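## Task

Carry the green tray onto the top of the two-door cabinet beside arm4, while the remaining three trays stay on the two-door cabinet top beside arm1. When the job ends, every tray's contents must still be standing inside that tray.

## Robot and tools

Robots: four identical i2rt Big YAM arms named arm1, arm2, arm3, arm4. Each has six revolute joints, a two-finger gripper and a wrist camera. Reach is about 1.0 m from the joint1 axis. Calibrated foot (base_link) poses in the scene frame, metres and quat wxyz: arm1 (-3.353, +0.955, +1.087; +0.043, -0.006, +0.005, +0.999); arm2 (-0.696, +0.380, +0.896; +0.014, -0.004, -0.006, -1.000); arm3 (+0.758, +2.478, +0.943; +0.975, +0.002, +0.003, +0.223); arm4 (+0.739, -1.729, +0.955; +0.961, +0.000, -0.007, -0.277). Each foot faces its own +x. arm1 is far from the others, so a tray probably has to be handed along between arms.

Frame: one shared scene frame, origin on the floor, +z up. The hand point sits between the finger pads, about 1 cm behind the tips. Fingers point along hand +z and open along hand y. hand_target is the hand pose the held joint targets would give; printed poses drift more at long reach and under load.

Tool move: optional keys arm1..arm4 plus cameras. Each arm key is an object holding any of:
- joints: absolute joint targets by name. joint1_rad -2.879..2.879 (base yaw, positive counter-clockwise from above); joint2_rad 0..3.141 (shoulder, 0 = upper arm back and level, positive lifts then swings forward); joint3_rad 0..3.019 (elbow, 0 folded); joint4_rad -1.692..1.57 (hand pitch, positive tilts fingers up); joint5_rad -1.57..1.57 (hand yaw, positive to the arm's right); joint6_rad -2.094..2.094 (roll, positive clockwise seen from behind); gripper_m 0..0.093 m fingertip gap. Done tolerances: ±0.045, 0.14, 0.09, 0.055, 0.03, 0.035 rad, ±0.003 m.
- target: a single list of seven numbers [x, y, z, qw, qx, qy, qz], an absolute hand pose in the scene frame (metres, unit quaternion). The hand follows a straight line to it from its current hand_target. With target, joints may contain only gripper_m.
- speed: top path speed, 0.002..0.5 m/s (default 0.25; rotation capped at twice that in rad/s); only valid with target.
- min_time_s: 0.1..8 s, lower bound on that arm's joint motions; only beside joints.
Arms omitted receive nothing new but may still be pushing toward old targets. All hand paths in one call finish together, paced by the slowest; a path is 0.5..10 s, an action at most 15 s. Each step the path pose is clipped to 100 mm and 20 degrees of the measured hand, so expect centimetre errors, lag and overshoot (especially with a straight arm). Paths do not avoid obstacles or other arms; joint moves can swing wide. Unknown keys make a call invalid; out-of-range values get it refused, and a refusal cancels the remaining move, wait and finished_scene calls of that reply.

cameras: list from arm1_cam_wrist..arm4_cam_wrist, cam_arm1..cam_arm4 (fixed room cameras), or "all"; [] for none. Omitted: all when no action, none otherwise. A move with no action returns full state, scene number and images.

Result lines: a move line per commanded arm ("done" or its worst status). joint_status / hand_status: off_target (resting away, maybe still pushing), time_out (joints keep near-current targets and keep pushing; on_its_own lists them; send reported positions to relax), not_followed (self/arm-collision check or "pose unreachable" withheld the targets; may keep retrying). "as last shown" marks arms not in the action, reading "not commanded". Joint velocities in rad/s (gripper m/s); "within noise" means still. Joint torques in N m, positive toward larger angle, include gravity; entries 3 and 4 wrap at ±28.

Gripper: gripping hard reads up to 0.005 narrower (or 0.002 wider) than the part; empty closed reads 0.000..0.003. Commanding about 0.005 below first-touch width gives full force (~50-64 N per pad). Open well above the reading to release.

wait: seconds 0..10, optional cameras; the scene keeps running. zoom_image: camera plus region [x0, y0, x1, y1] in pixels, max 504x504, on the latest image. read_manual: licence texts only. finished_scene: scene (1 or 2); irreversible, and later calls go to the next scene.

Avoid: squeezing or hitting between arms (including a gripper closing on another arm's fingers) — it can end the scene; the collision check can be late and ignores fingers, housings and cameras. Don't drop or tip trays or their contents, knock anything off the work area or to the floor, slam into fixed objects, or let parts fall far. Long pushing, stretched-out holding or unreachable targets heat motors: MOTOR HOT at 85 °C, and at 100 °C the arm goes limp for 30-60 s (OVER-TEMPERATURE FAULT, keys say limit_stop_at_motor_heat; resend targets afterwards). Loose objects may occasionally be nudged.

Each tool is called after "Call:" by a JSON object that holds its "api" and its "payload".

## Session

Call:
{"api": "move", "payload": {"cameras": ["all"]}}

Scene clock: 0.00 s.
Joint torques (N m): no reading
Motor temperatures (°C): arm1=[38 29 29 24 25 31 27] | arm2=[35 34 22 33 25 27 24] | arm3=[26 23 35 27 28 33 27] | arm4=[30 27 31 32 24 26 26]
Heat: arm1: hottest joint1_rad 38 °C; arm2: hottest joint1_rad 35 °C; arm3: hottest joint3_rad 35 °C; arm4: hottest joint4_rad 32 °C.
Joint velocities: within noise
arm1.joint_positions: joint1_rad=+0.089 joint2_rad=+0.637 joint3_rad=+1.388 joint4_rad=-1.274 joint5_rad=-0.141 joint6_rad=-0.454 gripper_m=+0.09396
arm1.joint_status: not commanded
arm1.hand: x=-3.6097 y=+0.9366 z=+1.6320 quat_wxyz=(-0.046, +0.836, +0.227, -0.496) (m; scene frame)
arm1.hand_target: x=-3.6070 y=+0.9368 z=+1.6424 quat_wxyz=(-0.049, +0.831, +0.227, -0.506) (m; scene frame)
arm1.hand_status: not commanded
arm2.joint_positions: joint1_rad=+0.436 joint2_rad=+0.623 joint3_rad=+1.436 joint4_rad=-1.296 joint5_rad=+0.205 joint6_rad=+0.282 gripper_m=+0.09396
arm2.joint_status: not commanded
arm2.hand: x=-0.9158 y=+0.3145 z=+1.4689 quat_wxyz=(-0.111, -0.850, -0.022, +0.515) (m; scene frame)
arm2.hand_target: x=-0.9126 y=+0.3162 z=+1.4786 quat_wxyz=(-0.115, -0.844, -0.020, +0.524) (m; scene frame)
arm2.hand_status: not commanded
arm3.joint_positions: joint1_rad=-0.331 joint2_rad=+0.647 joint3_rad=+1.368 joint4_rad=-1.341 joint5_rad=+0.187 joint6_rad=+0.489 gripper_m=+0.09396
arm3.joint_status: not commanded
arm3.hand: x=+1.0113 y=+2.4730 z=+1.4646 quat_wxyz=(-0.457, -0.206, -0.864, -0.057) (m; scene frame)
arm3.hand_target: x=+1.0095 y=+2.4728 z=+1.4774 quat_wxyz=(-0.469, -0.206, -0.857, -0.062) (m; scene frame)
arm3.hand_status: not commanded
arm4.joint_positions: joint1_rad=+0.452 joint2_rad=+0.634 joint3_rad=+1.441 joint4_rad=-1.163 joint5_rad=-0.104 joint6_rad=+0.711 gripper_m=+0.09396
arm4.joint_status: not commanded
arm4.hand: x=+0.9835 y=-1.7359 z=+1.5579 quat_wxyz=(-0.538, -0.297, -0.760, -0.210) (m; scene frame)
arm4.hand_target: x=+0.9797 y=-1.7355 z=+1.5685 quat_wxyz=(-0.547, -0.294, -0.754, -0.213) (m; scene frame)
arm4.hand_status: not commanded
pictures: arm1_cam_wrist, arm2_cam_wrist, arm3_cam_wrist, arm4_cam_wrist, cam_arm1, cam_arm2, cam_arm3, cam_arm4

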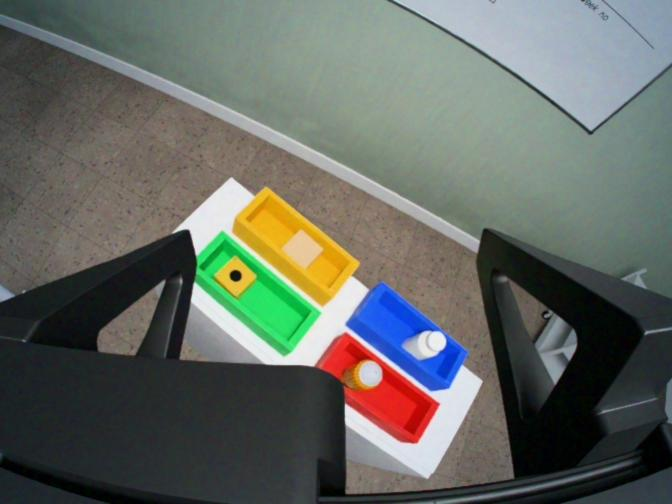

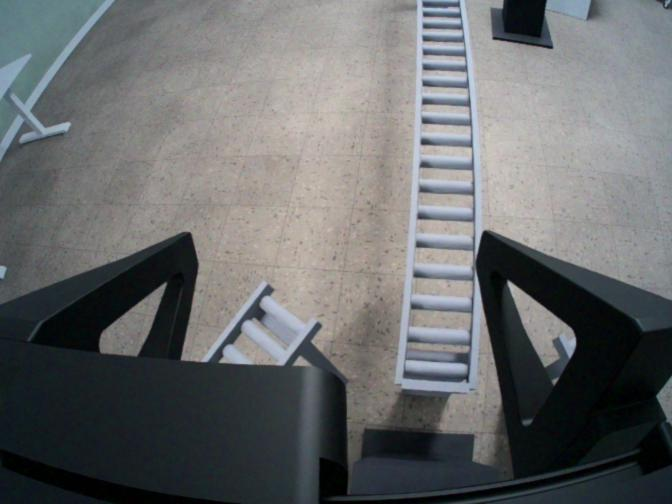

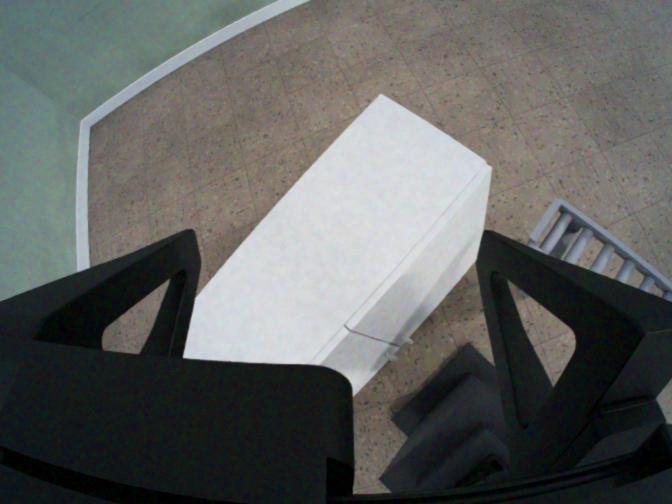

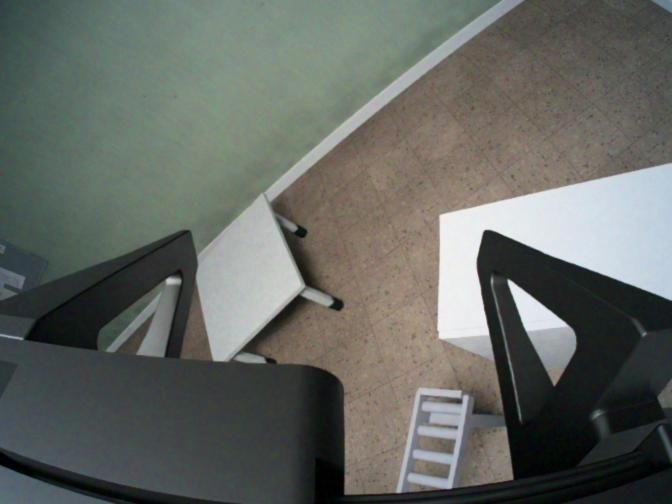

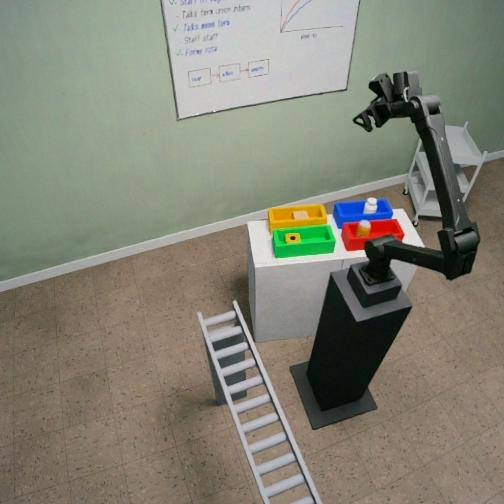

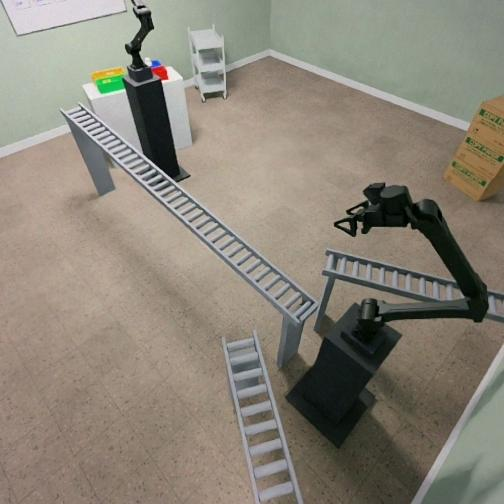

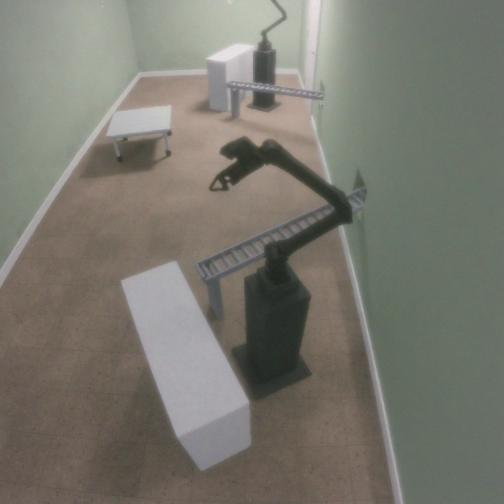

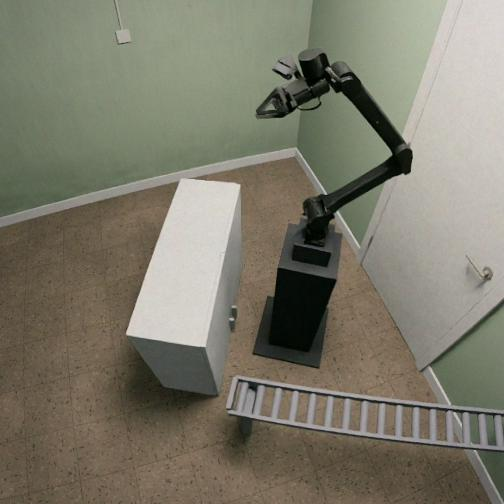

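Call:
{"api": "zoom_image", "payload": {"camera": "cam_arm1", "region": [180, 180, 460, 460]}}

Call:
{"api": "zoom_image", "payload": {"camera": "cam_arm2", "region": [200, 230, 504, 504]}}

Call:
{"api": "zoom_image", "payload": {"camera": "cam_arm4", "region": [100, 160, 504, 504]}}

Call:
{"api": "zoom_image", "payload": {"camera": "arm1_cam_wrist", "region": [160, 160, 500, 490]}}

Call:
{"api": "zoom_image", "payload": {"camera": "arm2_cam_wrist", "region": [160, 0, 660, 500]}}

Call:
{"api": "zoom_image", "payload": {"camera": "cam_arm2", "region": [0, 0, 350, 350]}}

Call:
{"api": "zoom_image", "payload": {"camera": "cam_arm1", "region": [240, 180, 420, 290]}}

Scaled by 1.800 from the camera's 504x504 image, which has a finer 720x720 frame.

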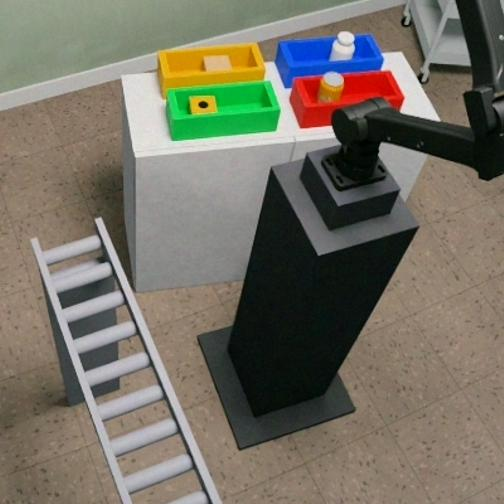

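Scaled by 1.658 from the camera's 504x504 image, which has a finer 720x720 frame.

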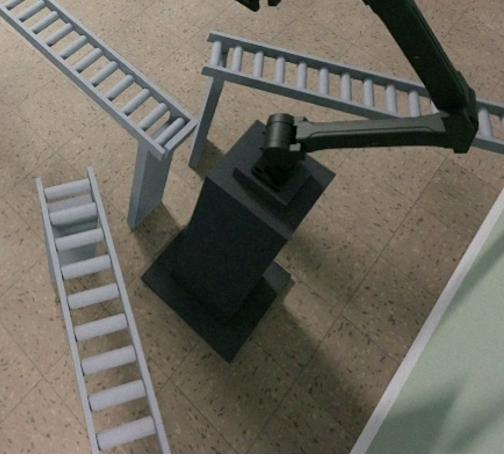

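Scaled by 1.248 from the camera's 504x504 image, which has a finer 720x720 frame.

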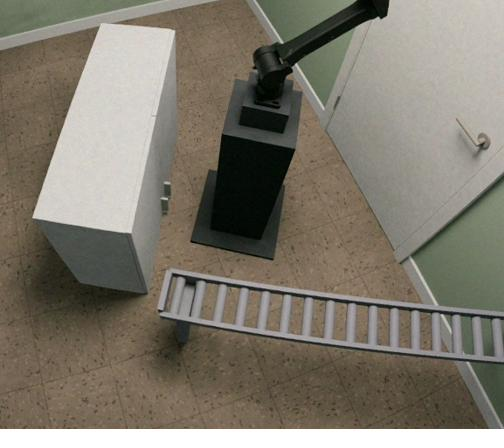

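Scaled by 1.482 from the camera's 672x504 image, which has a finer 960x720 frame.

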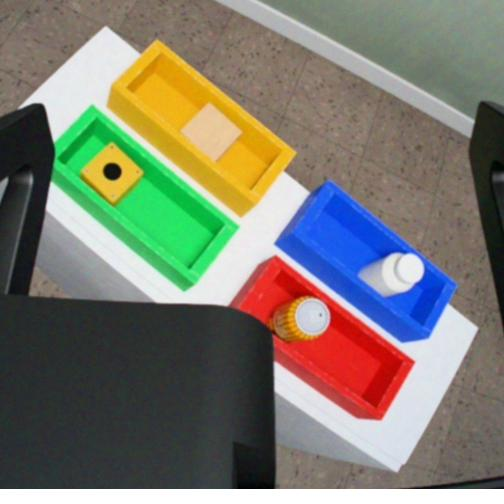

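Scaled by 1.008 from the camera's 672x504 image, which has a finer 960x720 frame.

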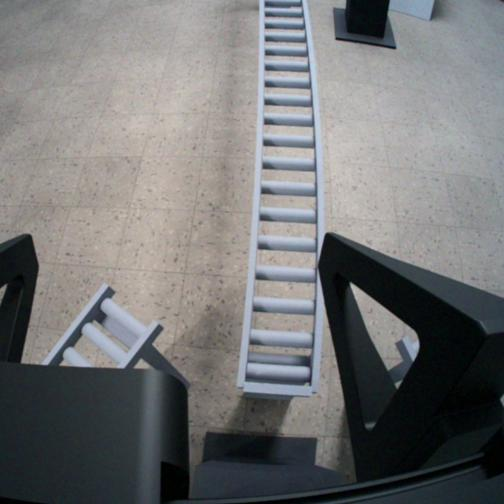

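Scaled by 1.440 from the camera's 504x504 image, which has a finer 720x720 frame.

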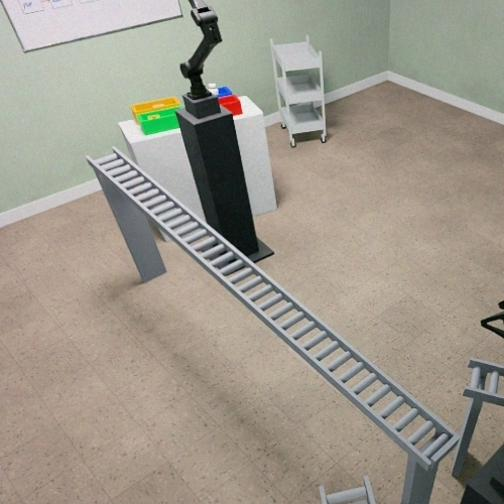

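Scaled by 2.800 from the camera's 504x504 image, which has a finer 720x720 frame.

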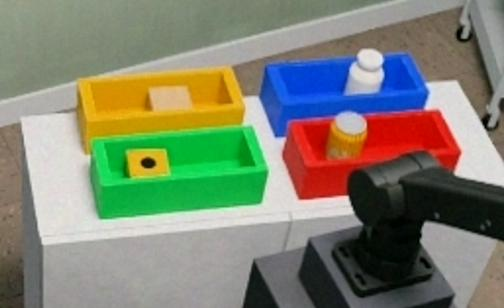

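Call:
{"api": "move", "payload": {"arm1": {"joints": {"joint1_rad": 0.187, "joint2_rad": 1.758, "joint3_rad": 0.937, "joint4_rad": -0.7505, "joint5_rad": 0.0, "joint6_rad": -1.155}, "min_time_s": 2}, "arm2": {"joints": {"joint1_rad": 0.333, "joint2_rad": 1.561, "joint3_rad": 1.274, "joint4_rad": -1.285, "joint5_rad": 0.0, "joint6_rad": 0.361}, "min_time_s": 2}, "arm4": {"joints": {"joint1_rad": 1.461, "joint2_rad": 2.041, "joint3_rad": 1.347, "joint4_rad": -0.878, "joint5_rad": 0.0, "joint6_rad": 1.428}, "min_time_s": 2}, "cameras": ["arm1_cam_wrist", "arm2_cam_wrist", "arm4_cam_wrist"]}}

Scene clock: 26.60 s.
Joint torques (N m): arm1=[0.44 -13.1 6.09 0.73 -0.03 -0.13] | arm2=[-0.09 -13.98 10.89 0.79 0.07 0.01] | arm3=[1.67 -0.09 10.77 1.99 0.07 -0.06] | arm4=[-0.85 -22.89 7.28 0.94 0.22 0.16]
Motor temperatures (°C): arm1=[38 29 32 24 25 30 26] | arm2=[35 34 27 33 25 27 24] | arm3=[26 23 37 27 28 33 27] | arm4=[30 27 34 31 24 26 26]
Heat: arm1: hottest joint1_rad 38 °C; arm2: hottest joint1_rad 35 °C; arm3: hottest joint3_rad 37 °C; arm4: hottest joint3_rad 34 °C.
move: arm1 done; arm2 done; arm4 done
Joint velocities: within noise
arm1.joint_positions: joint1_rad=+0.176 joint2_rad=+1.750 joint3_rad=+0.942 joint4_rad=-0.766 joint5_rad=-0.003 joint6_rad=-1.143 gripper_m=+0.09397
arm1.joint_status: all done
arm1.hand: x=-3.7700 y=+0.9172 z=+1.0493 quat_wxyz=(+0.010, +0.816, +0.578, +0.002) (m; scene frame)
arm1.hand_target: x=-3.7693 y=+0.9129 z=+1.0448 quat_wxyz=(+0.008, +0.809, +0.588, +0.002) (m; scene frame)
arm1.hand_status: not commanded
arm2.joint_positions: joint1_rad=+0.343 joint2_rad=+1.559 joint3_rad=+1.270 joint4_rad=-1.296 joint5_rad=+0.002 joint6_rad=+0.354 gripper_m=+0.09396
arm2.joint_status: all done
arm2.hand: x=-1.1129 y=+0.2205 z=+1.0543 quat_wxyz=(-0.002, -1.000, -0.008, -0.002) (m; scene frame)
arm2.hand_target: x=-1.1181 y=+0.2228 z=+1.0546 quat_wxyz=(-0.005, -1.000, +0.000, +0.004) (m; scene frame)
arm2.hand_status: not commanded
arm3: as last shown
arm4.joint_positions: joint1_rad=+1.465 joint2_rad=+2.048 joint3_rad=+1.342 joint4_rad=-0.887 joint5_rad=-0.002 joint6_rad=+1.416 gripper_m=+0.09396
arm4.joint_status: all done
arm4.hand: x=+1.0743 y=-1.3042 z=+0.8972 quat_wxyz=(-0.002, -0.253, -0.967, +0.011) (m; scene frame)
arm4.hand_target: x=+1.0801 y=-1.3009 z=+0.9025 quat_wxyz=(-0.007, -0.261, -0.965, +0.001) (m; scene frame)
arm4.hand_status: not commanded
pictures: arm1_cam_wrist, arm2_cam_wrist, arm4_cam_wrist
camera_calibration:
arm1_cam_wrist: T_world_to_cam=[[-0.941752, 0.336131, -0.0108879, -3.84845], [0.263266, 0.756975, 0.598064, -0.325855], [0.20927, 0.560361, -0.801375, 1.24147], [0, 0, 0, 1]] pos_world=[-3.7983, 0.844574, 1.14787]
arm2_cam_wrist: T_world_to_cam=[[-0.0236317, 0.99972, 0.000773909, -0.249072], [0.810678, 0.01871, 0.585193, 0.284955], [0.585015, 0.0144565, -0.810894, 1.62557], [0, 0, 0, 1]] pos_world=[-1.18788, 0.22017, 1.15161]
arm4_cam_wrist: T_world_to_cam=[[-0.49232, -0.870352, 0.0104601, -0.614647], [-0.712996, 0.410145, 0.568698, 0.796452], [-0.499257, 0.272523, -0.82248, 1.75444], [0, 0, 0, 1]] pos_world=[1.14118, -1.33974, 0.996478]

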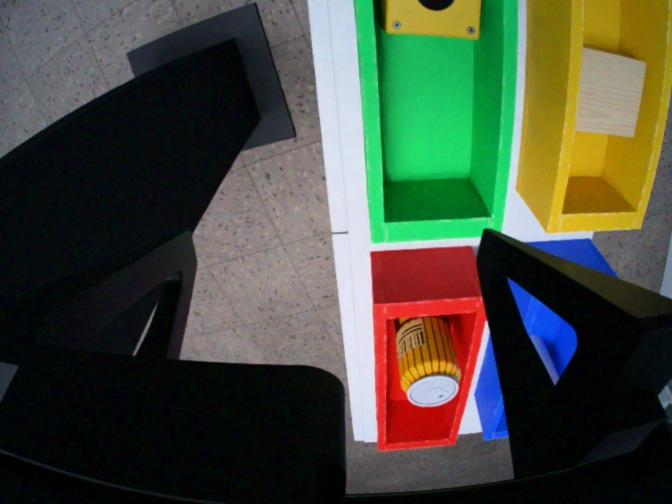

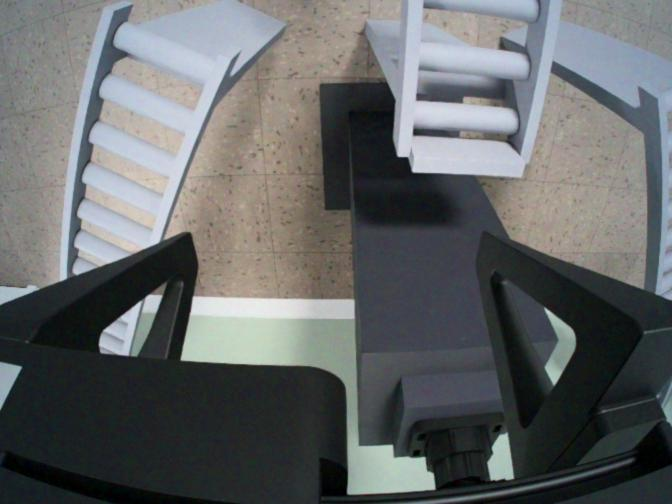

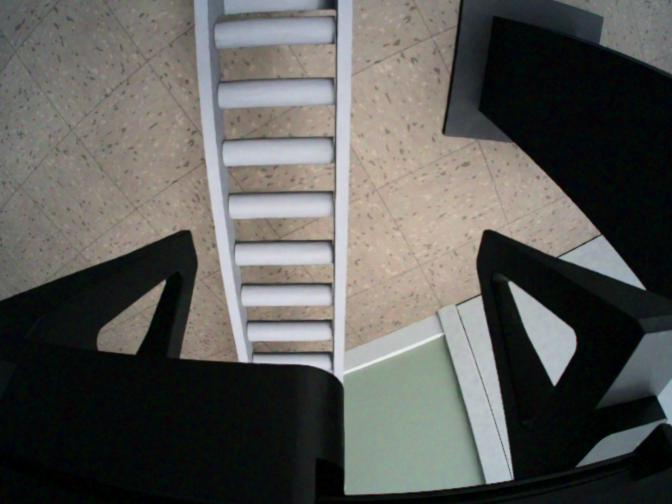

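Call:
{"api": "zoom_image", "payload": {"camera": "arm1_cam_wrist", "region": [300, 0, 560, 260]}}

Call:
{"api": "zoom_image", "payload": {"camera": "arm2_cam_wrist", "region": [340, 0, 580, 240]}}

Call:
{"api": "zoom_image", "payload": {"camera": "arm2_cam_wrist", "region": [40, 0, 300, 260]}}

Call:
{"api": "zoom_image", "payload": {"camera": "arm4_cam_wrist", "region": [180, 0, 400, 220]}}

Scaled by 1.938 from the camera's 672x504 image, which has a finer 960x720 frame.

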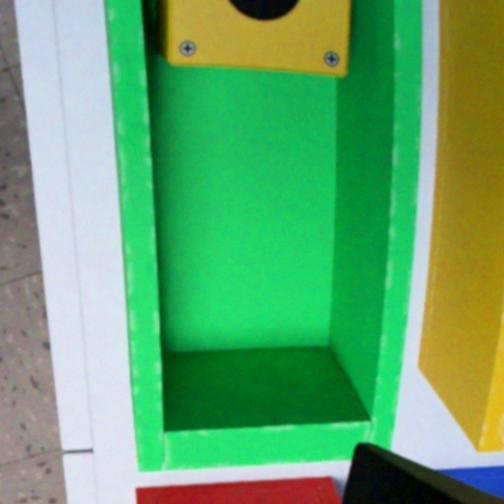

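Scaled by 2.100 from the camera's 672x504 image, which has a finer 960x720 frame.

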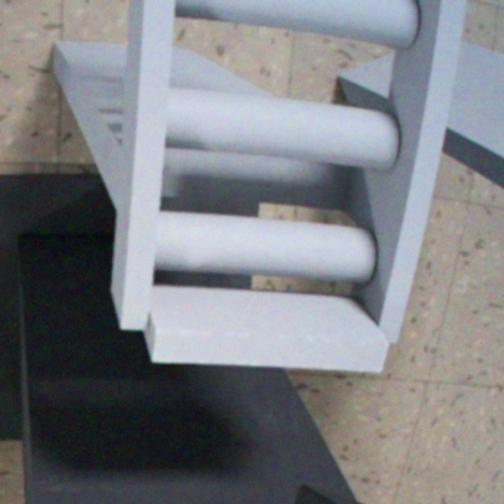

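Scaled by 1.938 from the camera's 672x504 image, which has a finer 960x720 frame.

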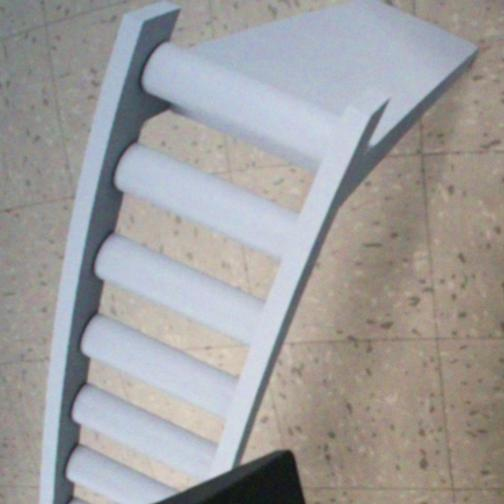

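Scaled by 2.291 from the camera's 672x504 image, which has a finer 960x720 frame.

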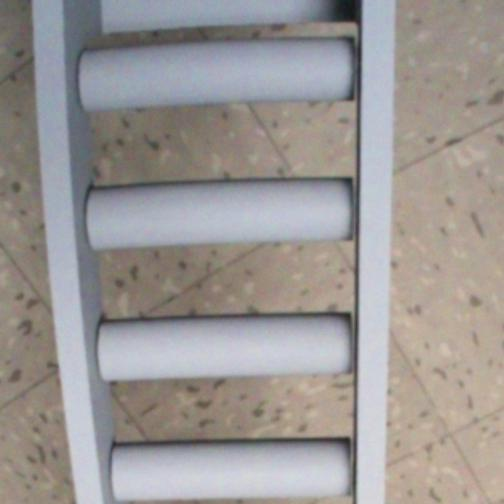

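Call:
{"api": "move", "payload": {"arm1": {"joints": {"joint1_rad": 1.606, "joint2_rad": 1.885, "joint3_rad": 1.368, "joint4_rad": -1.054, "joint5_rad": 0.0, "joint6_rad": -1.621}, "min_time_s": 2}, "arm2": {"joints": {"joint1_rad": 0.867, "joint2_rad": 1.688, "joint3_rad": 1.293, "joint4_rad": -1.176, "joint5_rad": 0.0, "joint6_rad": -1.723}, "min_time_s": 2}, "arm4": {"joints": {"joint1_rad": 0.107, "joint2_rad": 1.622, "joint3_rad": 1.182, "joint4_rad": -1.131, "joint5_rad": 0.0, "joint6_rad": 1.553}, "min_time_s": 2}, "cameras": ["arm1_cam_wrist", "arm2_cam_wrist", "arm4_cam_wrist"]}}

Call:
{"api": "zoom_image", "payload": {"camera": "arm1_cam_wrist", "region": [180, 0, 500, 260]}}

Call:
{"api": "zoom_image", "payload": {"camera": "arm2_cam_wrist", "region": [180, 0, 500, 260]}}

Call:
{"api": "zoom_image", "payload": {"camera": "arm4_cam_wrist", "region": [100, 0, 600, 400]}}

Scene clock: 43.37 s.
Joint torques (N m): arm1=[-0.91 -14.92 12.67 -0.31 -0.14 -0.1] | arm2=[0.73 -13.86 11.99 0.75 -0.03 -0.17] | arm3=[1.79 -0.26 10.73 1.99 0.09 -0.07] | arm4=[0.21 -16.67 7.82 0.21 0.12 0.16]
Motor temperatures (°C): arm1=[38 29 32 24 25 30 26] | arm2=[35 35 27 33 25 27 24] | arm3=[26 23 38 27 28 32 26] | arm4=[30 29 33 31 24 26 26]
Heat: arm1: hottest joint1_rad 38 °C; arm2: hottest joint1_rad 35 °C; arm3: hottest joint3_rad 38 °C; arm4: hottest joint3_rad 33 °C.
move: arm1 done; arm2 done; arm4 done
Joint velocities: within noise
arm1.joint_positions: joint1_rad=+1.614 joint2_rad=+1.855 joint3_rad=+1.317 joint4_rad=-1.041 joint5_rad=+0.000 joint6_rad=-1.609 gripper_m=+0.09398
arm1.joint_status: all done
arm1.hand: x=-3.3757 y=+0.4368 z=+1.1236 quat_wxyz=(+0.006, +0.002, +1.000, -0.002) (m; scene frame)
arm1.hand_target: x=-3.3806 y=+0.4210 z=+1.1254 quat_wxyz=(+0.006, +0.000, +1.000, -0.006) (m; scene frame)
arm1.hand_status: not commanded
arm2.joint_positions: joint1_rad=+0.864 joint2_rad=+1.668 joint3_rad=+1.270 joint4_rad=-1.187 joint5_rad=+0.001 joint6_rad=-1.716 gripper_m=+0.09398
arm2.joint_status: all done
arm2.hand: x=-0.9941 y=+0.0123 z=+1.0070 quat_wxyz=(+0.000, -0.264, -0.965, +0.000) (m; scene frame)
arm2.hand_target: x=-1.0000 y=+0.0026 z=+1.0061 quat_wxyz=(+0.003, -0.259, -0.966, +0.007) (m; scene frame)
arm2.hand_status: not commanded
arm3: as last shown
arm4.joint_positions: joint1_rad=+0.101 joint2_rad=+1.626 joint3_rad=+1.188 joint4_rad=-1.122 joint5_rad=+0.000 joint6_rad=+1.542 gripper_m=+0.09398
arm4.joint_status: all done
arm4.hand: x=+1.1483 y=-1.9330 z=+1.0569 quat_wxyz=(-0.011, -0.842, -0.539, -0.008) (m; scene frame)
arm4.hand_target: x=+1.1455 y=-1.9284 z=+1.0563 quat_wxyz=(-0.006, -0.843, -0.537, -0.005) (m; scene frame)
arm4.hand_status: not commanded
pictures: arm1_cam_wrist, arm2_cam_wrist, arm4_cam_wrist
camera_calibration:
arm1_cam_wrist: T_world_to_cam=[[-0.00982062, -0.999892, 0.0109562, 0.389987], [-0.804076, 0.01441, 0.594352, -3.38492], [-0.594445, -0.00297275, -0.804131, -0.976291], [0, 0, 0, 1]] pos_world=[-3.29826, 0.435819, 1.2225]
arm2_cam_wrist: T_world_to_cam=[[-0.502681, -0.864459, 0.00477957, -0.495378], [-0.701163, 0.410947, 0.58266, -1.28506], [-0.50565, 0.289541, -0.812702, 0.434952], [0, 0, 0, 1]] pos_world=[-0.930117, -0.0260811, 1.1046]
arm4_cam_wrist: T_world_to_cam=[[-0.906595, 0.420483, -0.0357659, 1.89255], [0.324857, 0.749483, 0.576838, 0.471921], [0.269357, 0.51134, -0.816075, 1.66627], [0, 0, 0, 1]] pos_world=[1.11365, -2.00151, 1.15527]

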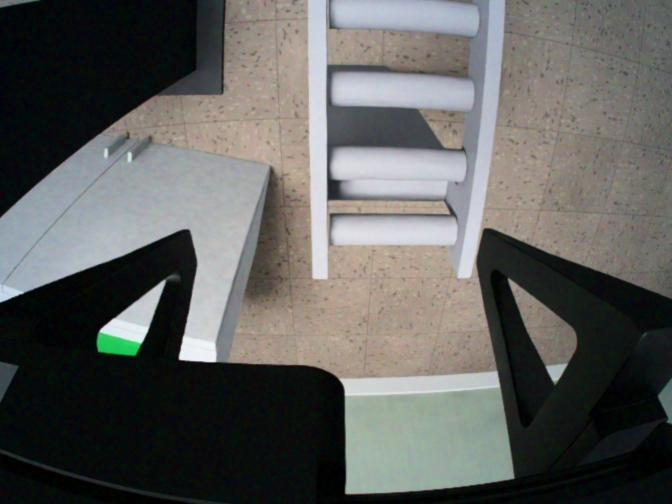

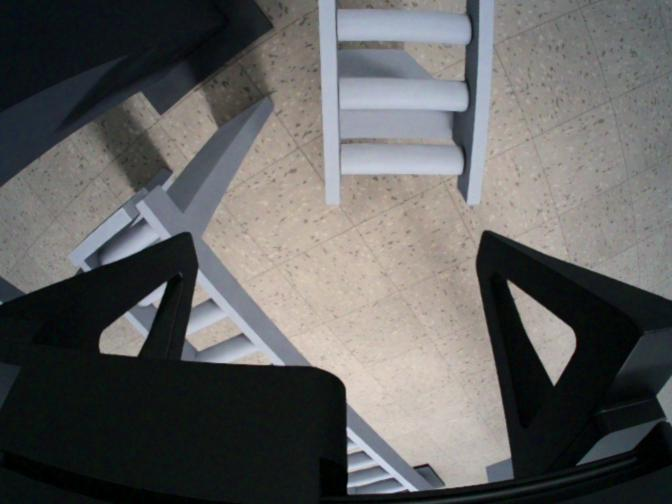

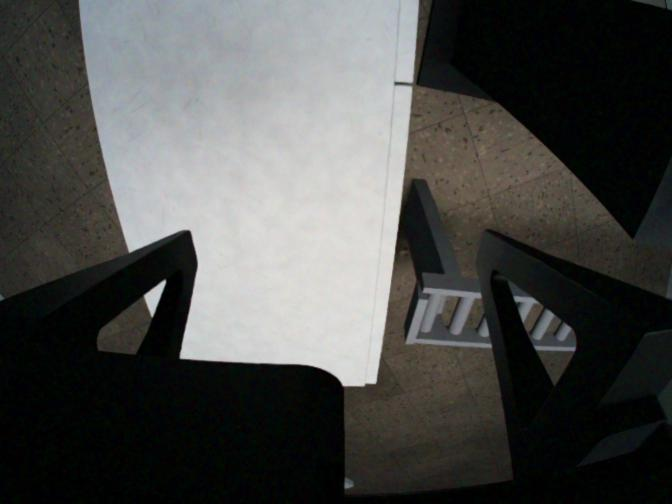

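Scaled by 1.575 from the camera's 672x504 image, which has a finer 960x720 frame.

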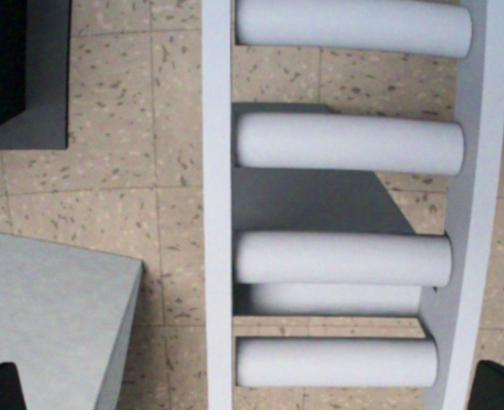

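Scaled by 1.575 from the camera's 672x504 image, which has a finer 960x720 frame.

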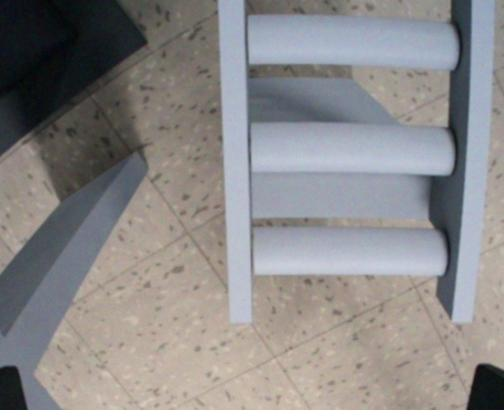

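Scaled by 1.008 from the camera's 672x504 image, which has a finer 960x720 frame.

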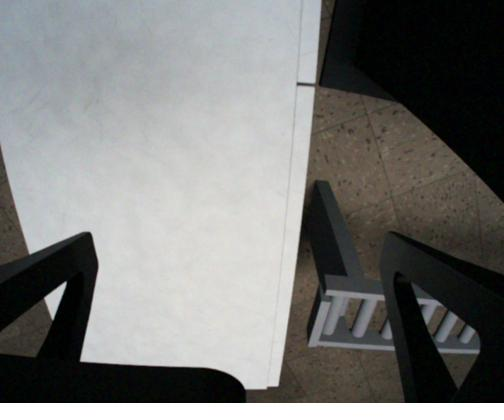

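Call:
{"api": "move", "payload": {"arm1": {"target": [-3.40, 0.378, 1.0, 0, 0, 1, 0], "speed": 0.3}, "arm2": {"target": [-1.02, -0.05, 0.85, 0, 0.2546, 0.967, 0], "speed": 0.3}, "cameras": ["arm1_cam_wrist", "arm2_cam_wrist"]}}

Call:
{"api": "zoom_image", "payload": {"camera": "arm1_cam_wrist", "region": [160, 0, 520, 300]}}

Call:
{"api": "zoom_image", "payload": {"camera": "arm2_cam_wrist", "region": [160, 0, 520, 300]}}

Scene clock: 54.37 s.
Joint torques (N m): arm1=[-1.26 -18.84 10.91 0.64 -0.1 -0.11] | arm2=[1.08 -18.67 11.15 0.62 -0.05 0.01] | arm3=[1.9 -0.56 10.76 2.11 0.09 -0.07] | arm4=[0.21 -16.67 7.83 0.24 0.13 0.16]
Motor temperatures (°C): arm1=[38 30 33 24 25 29 26] | arm2=[35 35 27 33 25 27 24] | arm3=[26 23 39 27 28 32 26] | arm4=[30 29 33 31 24 26 26]
Heat: arm1: hottest joint1_rad 38 °C; arm2: hottest joint1_rad 35 °C; arm3: hottest joint3_rad 39 °C; arm4: hottest joint3_rad 33 °C.
move: arm1 off_target; arm2 off_target
Joint velocities: within noise
arm1.joint_positions: joint1_rad=+1.587 joint2_rad=+2.145 joint3_rad=+1.412 joint4_rad=-0.882 joint5_rad=+0.011 joint6_rad=-1.638 gripper_m=+0.09398
arm1.joint_status: not commanded
arm1.hand: x=-3.3926 y=+0.3983 z=+1.0011 quat_wxyz=(+0.002, +0.001, +1.000, +0.017) (m; scene frame)
arm1.hand_target: x=-3.4001 y=+0.3788 z=+1.0006 quat_wxyz=(+0.000, +0.000, +1.000, +0.000) (m; scene frame)
arm1.hand_status: off_target (0.022 m and 1.9 deg from the pose sent, 0.139 m and 0.8 deg at the start)
arm2.joint_positions: joint1_rad=+0.891 joint2_rad=+2.016 joint3_rad=+1.289 joint4_rad=-0.895 joint5_rad=+0.001 joint6_rad=-1.707 gripper_m=+0.09399
arm2.joint_status: not commanded
arm2.hand: x=-1.0119 y=-0.0325 z=+0.8441 quat_wxyz=(-0.007, -0.255, -0.967, -0.017) (m; scene frame)
arm2.hand_target: x=-1.0196 y=-0.0497 z=+0.8506 quat_wxyz=(+0.000, -0.255, -0.967, +0.000) (m; scene frame)
arm2.hand_status: off_target (0.020 m and 2.1 deg from the pose sent, 0.171 m and 1.1 deg at the start)
arm3, arm4: as last shown
pictures: arm1_cam_wrist, arm2_cam_wrist
camera_calibration:
arm1_cam_wrist: T_world_to_cam=[[-0.00690751, -0.999652, -0.025473, 0.398947], [-0.799104, -0.00979575, 0.601113, -3.30549], [-0.601153, 0.0245078, -0.798758, -1.12398], [0, 0, 0, 1]] pos_world=[-3.31436, 0.393975, 1.09934]
arm2_cam_wrist: T_world_to_cam=[[-0.4865, -0.873101, -0.0318265, -0.495324], [-0.721368, 0.380868, 0.578419, -1.20203], [-0.492896, 0.304359, -0.815119, 0.321989], [0, 0, 0, 1]] pos_world=[-0.949376, -0.0726519, 0.941974]

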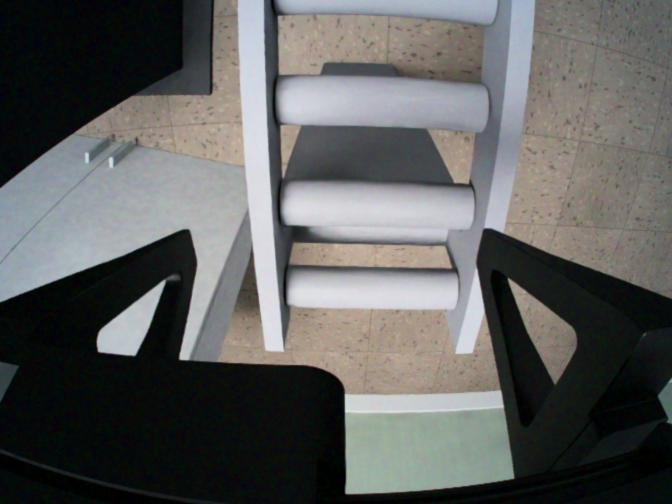

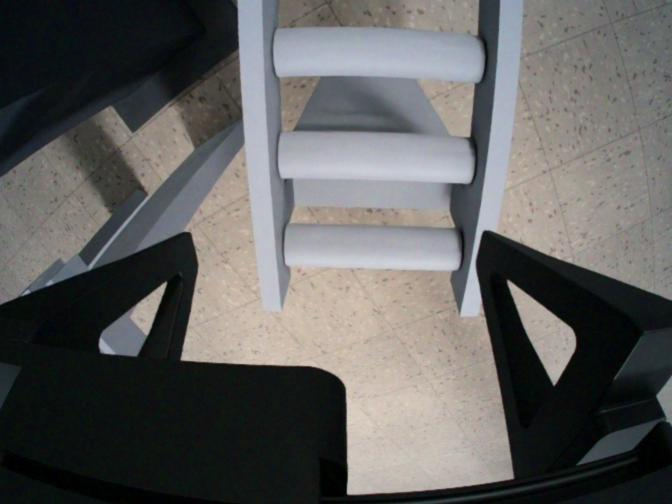

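Scaled by 1.400 from the camera's 672x504 image, which has a finer 960x720 frame.

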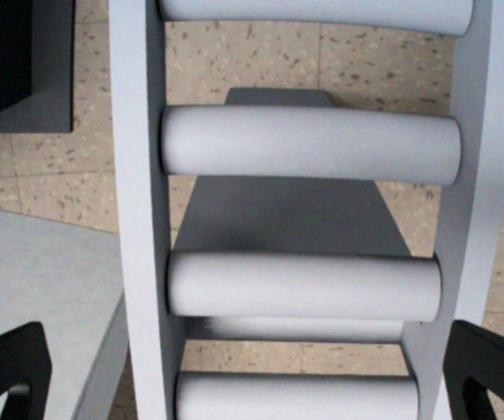

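Scaled by 1.400 from the camera's 672x504 image, which has a finer 960x720 frame.

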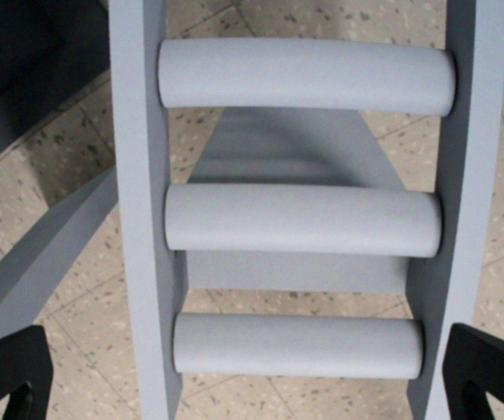

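Call:
{"api": "move", "payload": {"arm1": {"joints": {"joint1_rad": 0.150, "joint2_rad": 2.133, "joint3_rad": 0.983, "joint4_rad": -0.421, "joint5_rad": 0.0, "joint6_rad": -1.262}, "min_time_s": 2}, "arm2": {"joints": {"joint1_rad": 0.079, "joint2_rad": 1.662, "joint3_rad": 1.203, "joint4_rad": -1.112, "joint5_rad": 0.0, "joint6_rad": 0.107}, "min_time_s": 2}, "cameras": ["arm1_cam_wrist", "arm2_cam_wrist"]}}

Call:
{"api": "zoom_image", "payload": {"camera": "arm1_cam_wrist", "region": [160, 0, 560, 400]}}

Scene clock: 61.03 s.
Joint torques (N m): arm1=[-0.26 -17.38 2.93 0.64 -0.24 0.09] | arm2=[0.56 -15.44 9.57 0.08 0.14 0.02] | arm3=[1.61 -0.32 10.7 2 0.07 -0.07] | arm4=[0.26 -16.62 7.82 0.25 0.12 0.16]
Motor temperatures (°C): arm1=[38 30 33 24 25 29 26] | arm2=[35 35 28 32 24 27 23] | arm3=[26 23 39 27 28 32 26] | arm4=[30 29 33 31 24 26 26]
Heat: arm1: hottest joint1_rad 38 °C; arm2: hottest joint1_rad 35 °C; arm3: hottest joint3_rad 39 °C; arm4: hottest joint3_rad 33 °C.
move: arm1 done; arm2 done
Joint velocities: within noise
arm1.joint_positions: joint1_rad=+0.146 joint2_rad=+2.144 joint3_rad=+0.993 joint4_rad=-0.435 joint5_rad=+0.003 joint6_rad=-1.273 gripper_m=+0.09400
arm1.joint_status: all done
arm1.hand: x=-3.7859 y=+0.9277 z=+0.8972 quat_wxyz=(+0.011, +0.786, +0.619, +0.008) (m; scene frame)
arm1.hand_target: x=-3.7868 y=+0.9256 z=+0.9000 quat_wxyz=(+0.008, +0.788, +0.616, +0.001) (m; scene frame)
arm1.hand_status: not commanded
arm2.joint_positions: joint1_rad=+0.080 joint2_rad=+1.662 joint3_rad=+1.208 joint4_rad=-1.101 joint5_rad=+0.000 joint6_rad=+0.100 gripper_m=+0.09401
arm2.joint_status: all done
arm2.hand: x=-1.1640 y=+0.3310 z=+0.9861 quat_wxyz=(-0.006, -1.000, -0.004, +0.012) (m; scene frame)
arm2.hand_target: x=-1.1592 y=+0.3322 z=+0.9842 quat_wxyz=(-0.005, -1.000, +0.000, +0.004) (m; scene frame)
arm2.hand_status: not commanded
arm3, arm4: as last shown
pictures: arm1_cam_wrist, arm2_cam_wrist
camera_calibration:
arm1_cam_wrist: T_world_to_cam=[[-0.97065, 0.23964, -0.0202888, -3.88013], [0.179202, 0.776943, 0.603528, -0.580273], [0.160393, 0.582178, -0.797084, 0.907876], [0, 0, 0, 1]] pos_world=[-3.80788, 0.852129, 0.995141]
arm2_cam_wrist: T_world_to_cam=[[-0.0150976, 0.999858, -0.00754595, -0.342563], [0.826628, 0.0167271, 0.562501, 0.405777], [0.562547, 0.00225472, -0.826762, 1.5921], [0, 0, 0, 1]] pos_world=[-1.23623, 0.332137, 1.08546]

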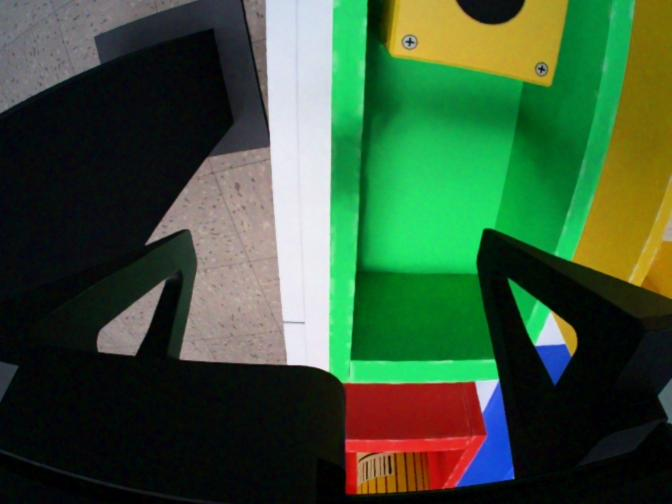

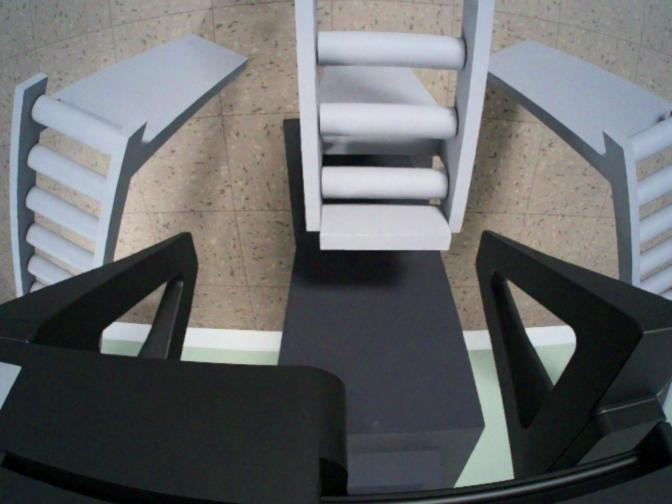

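Scaled by 1.260 from the camera's 672x504 image, which has a finer 960x720 frame.

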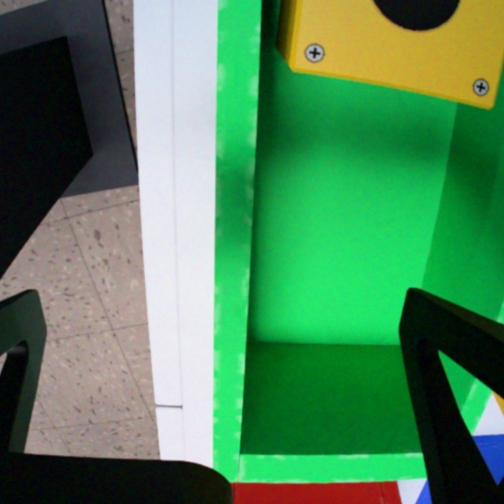

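Call:
{"api": "move", "payload": {"arm1": {"target": [-3.7905, 0.9266, 0.826, 0, 0.788, 0.6157, 0], "speed": 0.12}, "cameras": ["arm1_cam_wrist"]}}

Call:
{"api": "zoom_image", "payload": {"camera": "arm1_cam_wrist", "region": [160, 0, 560, 400]}}

Scene clock: 65.17 s.
Joint torques (N m): arm1=[-0.03 -15.62 4.18 0.68 -0.07 0.1] | arm2=[0.62 -15.5 9.58 0.05 0.13 0] | arm3=[1.79 -0.32 10.74 2.09 0.08 -0.07] | arm4=[0.15 -16.67 7.87 0.23 0.11 0.17]
Motor temperatures (°C): arm1=[38 31 33 24 25 29 26] | arm2=[35 36 28 32 24 27 23] | arm3=[26 23 39 27 27 32 26] | arm4=[30 29 34 31 23 26 26]
Heat: arm1: hottest joint1_rad 38 °C; arm2: hottest joint2_rad 36 °C; arm3: hottest joint3_rad 39 °C; arm4: hottest joint3_rad 34 °C.
move: arm1 done
Joint velocities: within noise
arm1.joint_positions: joint1_rad=+0.146 joint2_rad=+2.307 joint3_rad=+1.022 joint4_rad=-0.286 joint5_rad=+0.009 joint6_rad=-1.273 gripper_m=+0.09400
arm1.joint_status: not commanded
arm1.hand: x=-3.7832 y=+0.9281 z=+0.8331 quat_wxyz=(+0.005, +0.786, +0.619, +0.004) (m; scene frame)
arm1.hand_target: x=-3.7903 y=+0.9266 z=+0.8262 quat_wxyz=(+0.000, +0.788, +0.616, +0.000) (m; scene frame)
arm1.hand_status: done (0.010 m and 0.8 deg from the pose sent, 0.071 m and 1.7 deg at the start)
arm2, arm3, arm4: as last shown
pictures: arm1_cam_wrist
camera_calibration:
arm1_cam_wrist: T_world_to_cam=[[-0.970841, 0.239687, -0.00431094, -3.89301], [0.188362, 0.773827, 0.60474, -0.505977], [0.148285, 0.586295, -0.796411, 0.805926], [0, 0, 0, 1]] pos_world=[-3.8037, 0.852136, 0.931051]

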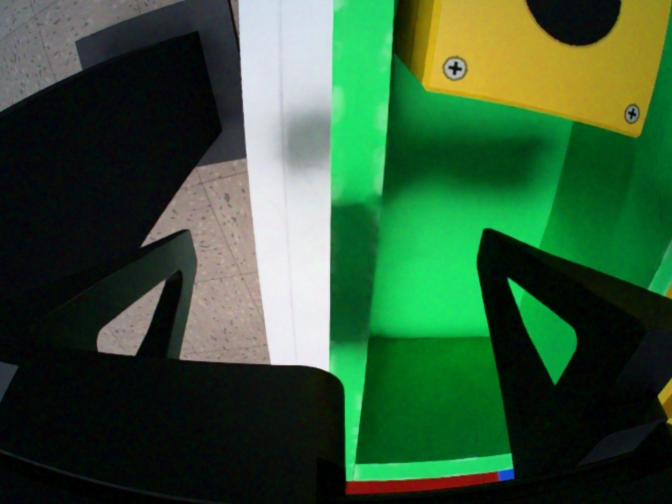

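Scaled by 1.260 from the camera's 672x504 image, which has a finer 960x720 frame.

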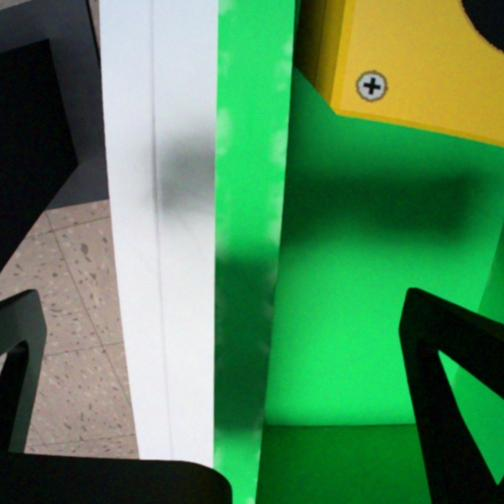

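Call:
{"api": "move", "payload": {"arm1": {"target": [-3.7944, 0.9276, 0.8155, 0, 0.788, 0.6157, 0], "speed": 0.1}, "cameras": ["arm1_cam_wrist"]}}

Scene clock: 66.67 s.
Joint torques (N m): arm1=[-0.73 -15.15 4.31 0.58 -0.06 0.03] | arm2=[0.56 -15.44 9.61 0.02 0.12 0.01] | arm3=[1.73 -0.32 10.73 2.02 0.06 -0.07] | arm4=[0.26 -16.67 7.86 0.21 0.12 0.17]
Motor temperatures (°C): arm1=[38 31 33 24 25 29 26] | arm2=[35 36 28 32 24 27 23] | arm3=[26 23 39 27 27 32 26] | arm4=[30 29 34 31 23 26 26]
Heat: arm1: hottest joint1_rad 38 °C; arm2: hottest joint2_rad 36 °C; arm3: hottest joint3_rad 39 °C; arm4: hottest joint3_rad 34 °C.
move: arm1 off_target
Joint velocities: within noise
arm1.joint_positions: joint1_rad=+0.146 joint2_rad=+2.330 joint3_rad=+1.041 joint4_rad=-0.279 joint5_rad=+0.009 joint6_rad=-1.273 gripper_m=+0.09400
arm1.joint_status: not commanded
arm1.hand: x=-3.7879 y=+0.9278 z=+0.8256 quat_wxyz=(+0.003, +0.786, +0.619, +0.003) (m; scene frame)
arm1.hand_target: x=-3.7941 y=+0.9277 z=+0.8158 quat_wxyz=(+0.000, +0.788, +0.616, +0.000) (m; scene frame)
arm1.hand_status: off_target (0.012 m and 0.7 deg from the pose sent, 0.021 m and 0.8 deg at the start)
arm2, arm3, arm4: as last shown
pictures: arm1_cam_wrist
camera_calibration:
arm1_cam_wrist: T_world_to_cam=[[-0.970831, 0.239765, -0.00086602, -3.90034], [0.190546, 0.773719, 0.604194, -0.491413], [0.145535, 0.586405, -0.796837, 0.790657], [0, 0, 0, 1]] pos_world=[-3.808, 0.851736, 0.923556]

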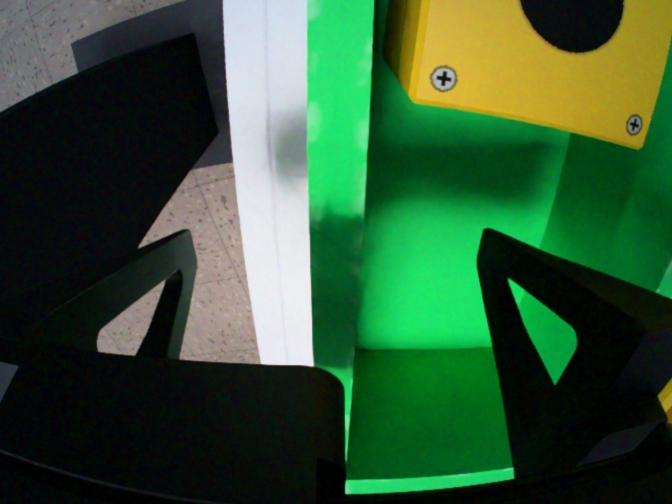

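Call:
{"api": "move", "payload": {"arm1": {"joints": {"gripper_m": 0.0}}, "cameras": ["arm1_cam_wrist"]}}

Scene clock: 67.67 s.
Joint torques (N m): arm1=[-0.85 -14.86 4.33 0.57 -0.13 0.05] | arm2=[0.62 -15.38 9.62 0.08 0.13 0] | arm3=[1.67 -0.38 10.78 1.96 0.07 -0.06] | arm4=[0.21 -16.73 7.86 0.23 0.12 0.16]
Motor temperatures (°C): arm1=[38 31 33 24 25 29 26] | arm2=[35 36 28 32 24 27 23] | arm3=[26 23 39 27 27 32 26] | arm4=[30 29 34 31 23 26 26]
Heat: arm1: hottest joint1_rad 38 °C; arm2: hottest joint2_rad 36 °C; arm3: hottest joint3_rad 39 °C; arm4: hottest joint3_rad 34 °C.
move: arm1 off_target
Joint velocities: within noise
arm1.joint_positions: joint1_rad=+0.146 joint2_rad=+2.330 joint3_rad=+1.042 joint4_rad=-0.278 joint5_rad=+0.011 joint6_rad=-1.270 gripper_m=+0.01060
arm1.joint_status: gripper_m off_target (ended at +0.01063, target +0.00000)
arm1.hand: x=-3.7884 y=+0.9281 z=+0.8256 quat_wxyz=(+0.002, +0.787, +0.617, +0.002) (m; scene frame)
arm1.hand_target: x=-3.7941 y=+0.9277 z=+0.8158 quat_wxyz=(+0.000, +0.788, +0.616, +0.000) (m; scene frame)
arm1.hand_status: not commanded
arm2, arm3, arm4: as last shown
pictures: arm1_cam_wrist
camera_calibration:
arm1_cam_wrist: T_world_to_cam=[[-0.969893, 0.243529, 0.00113813, -3.90257], [0.194521, 0.771883, 0.605276, -0.475731], [0.146524, 0.587274, -0.796015, 0.792905], [0, 0, 0, 1]] pos_world=[-3.80871, 0.851944, 0.923554]

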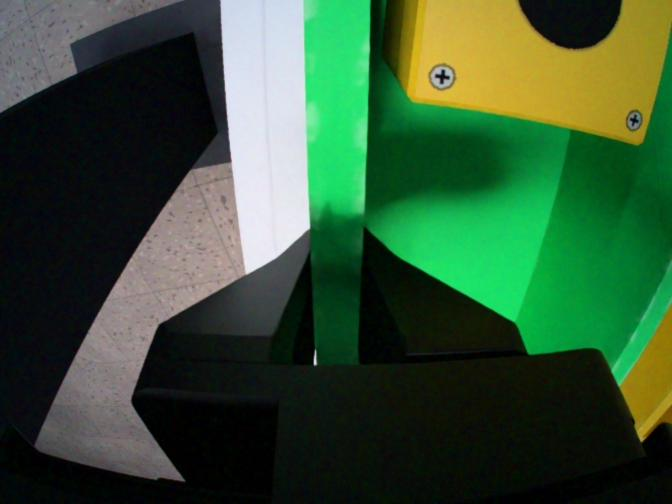

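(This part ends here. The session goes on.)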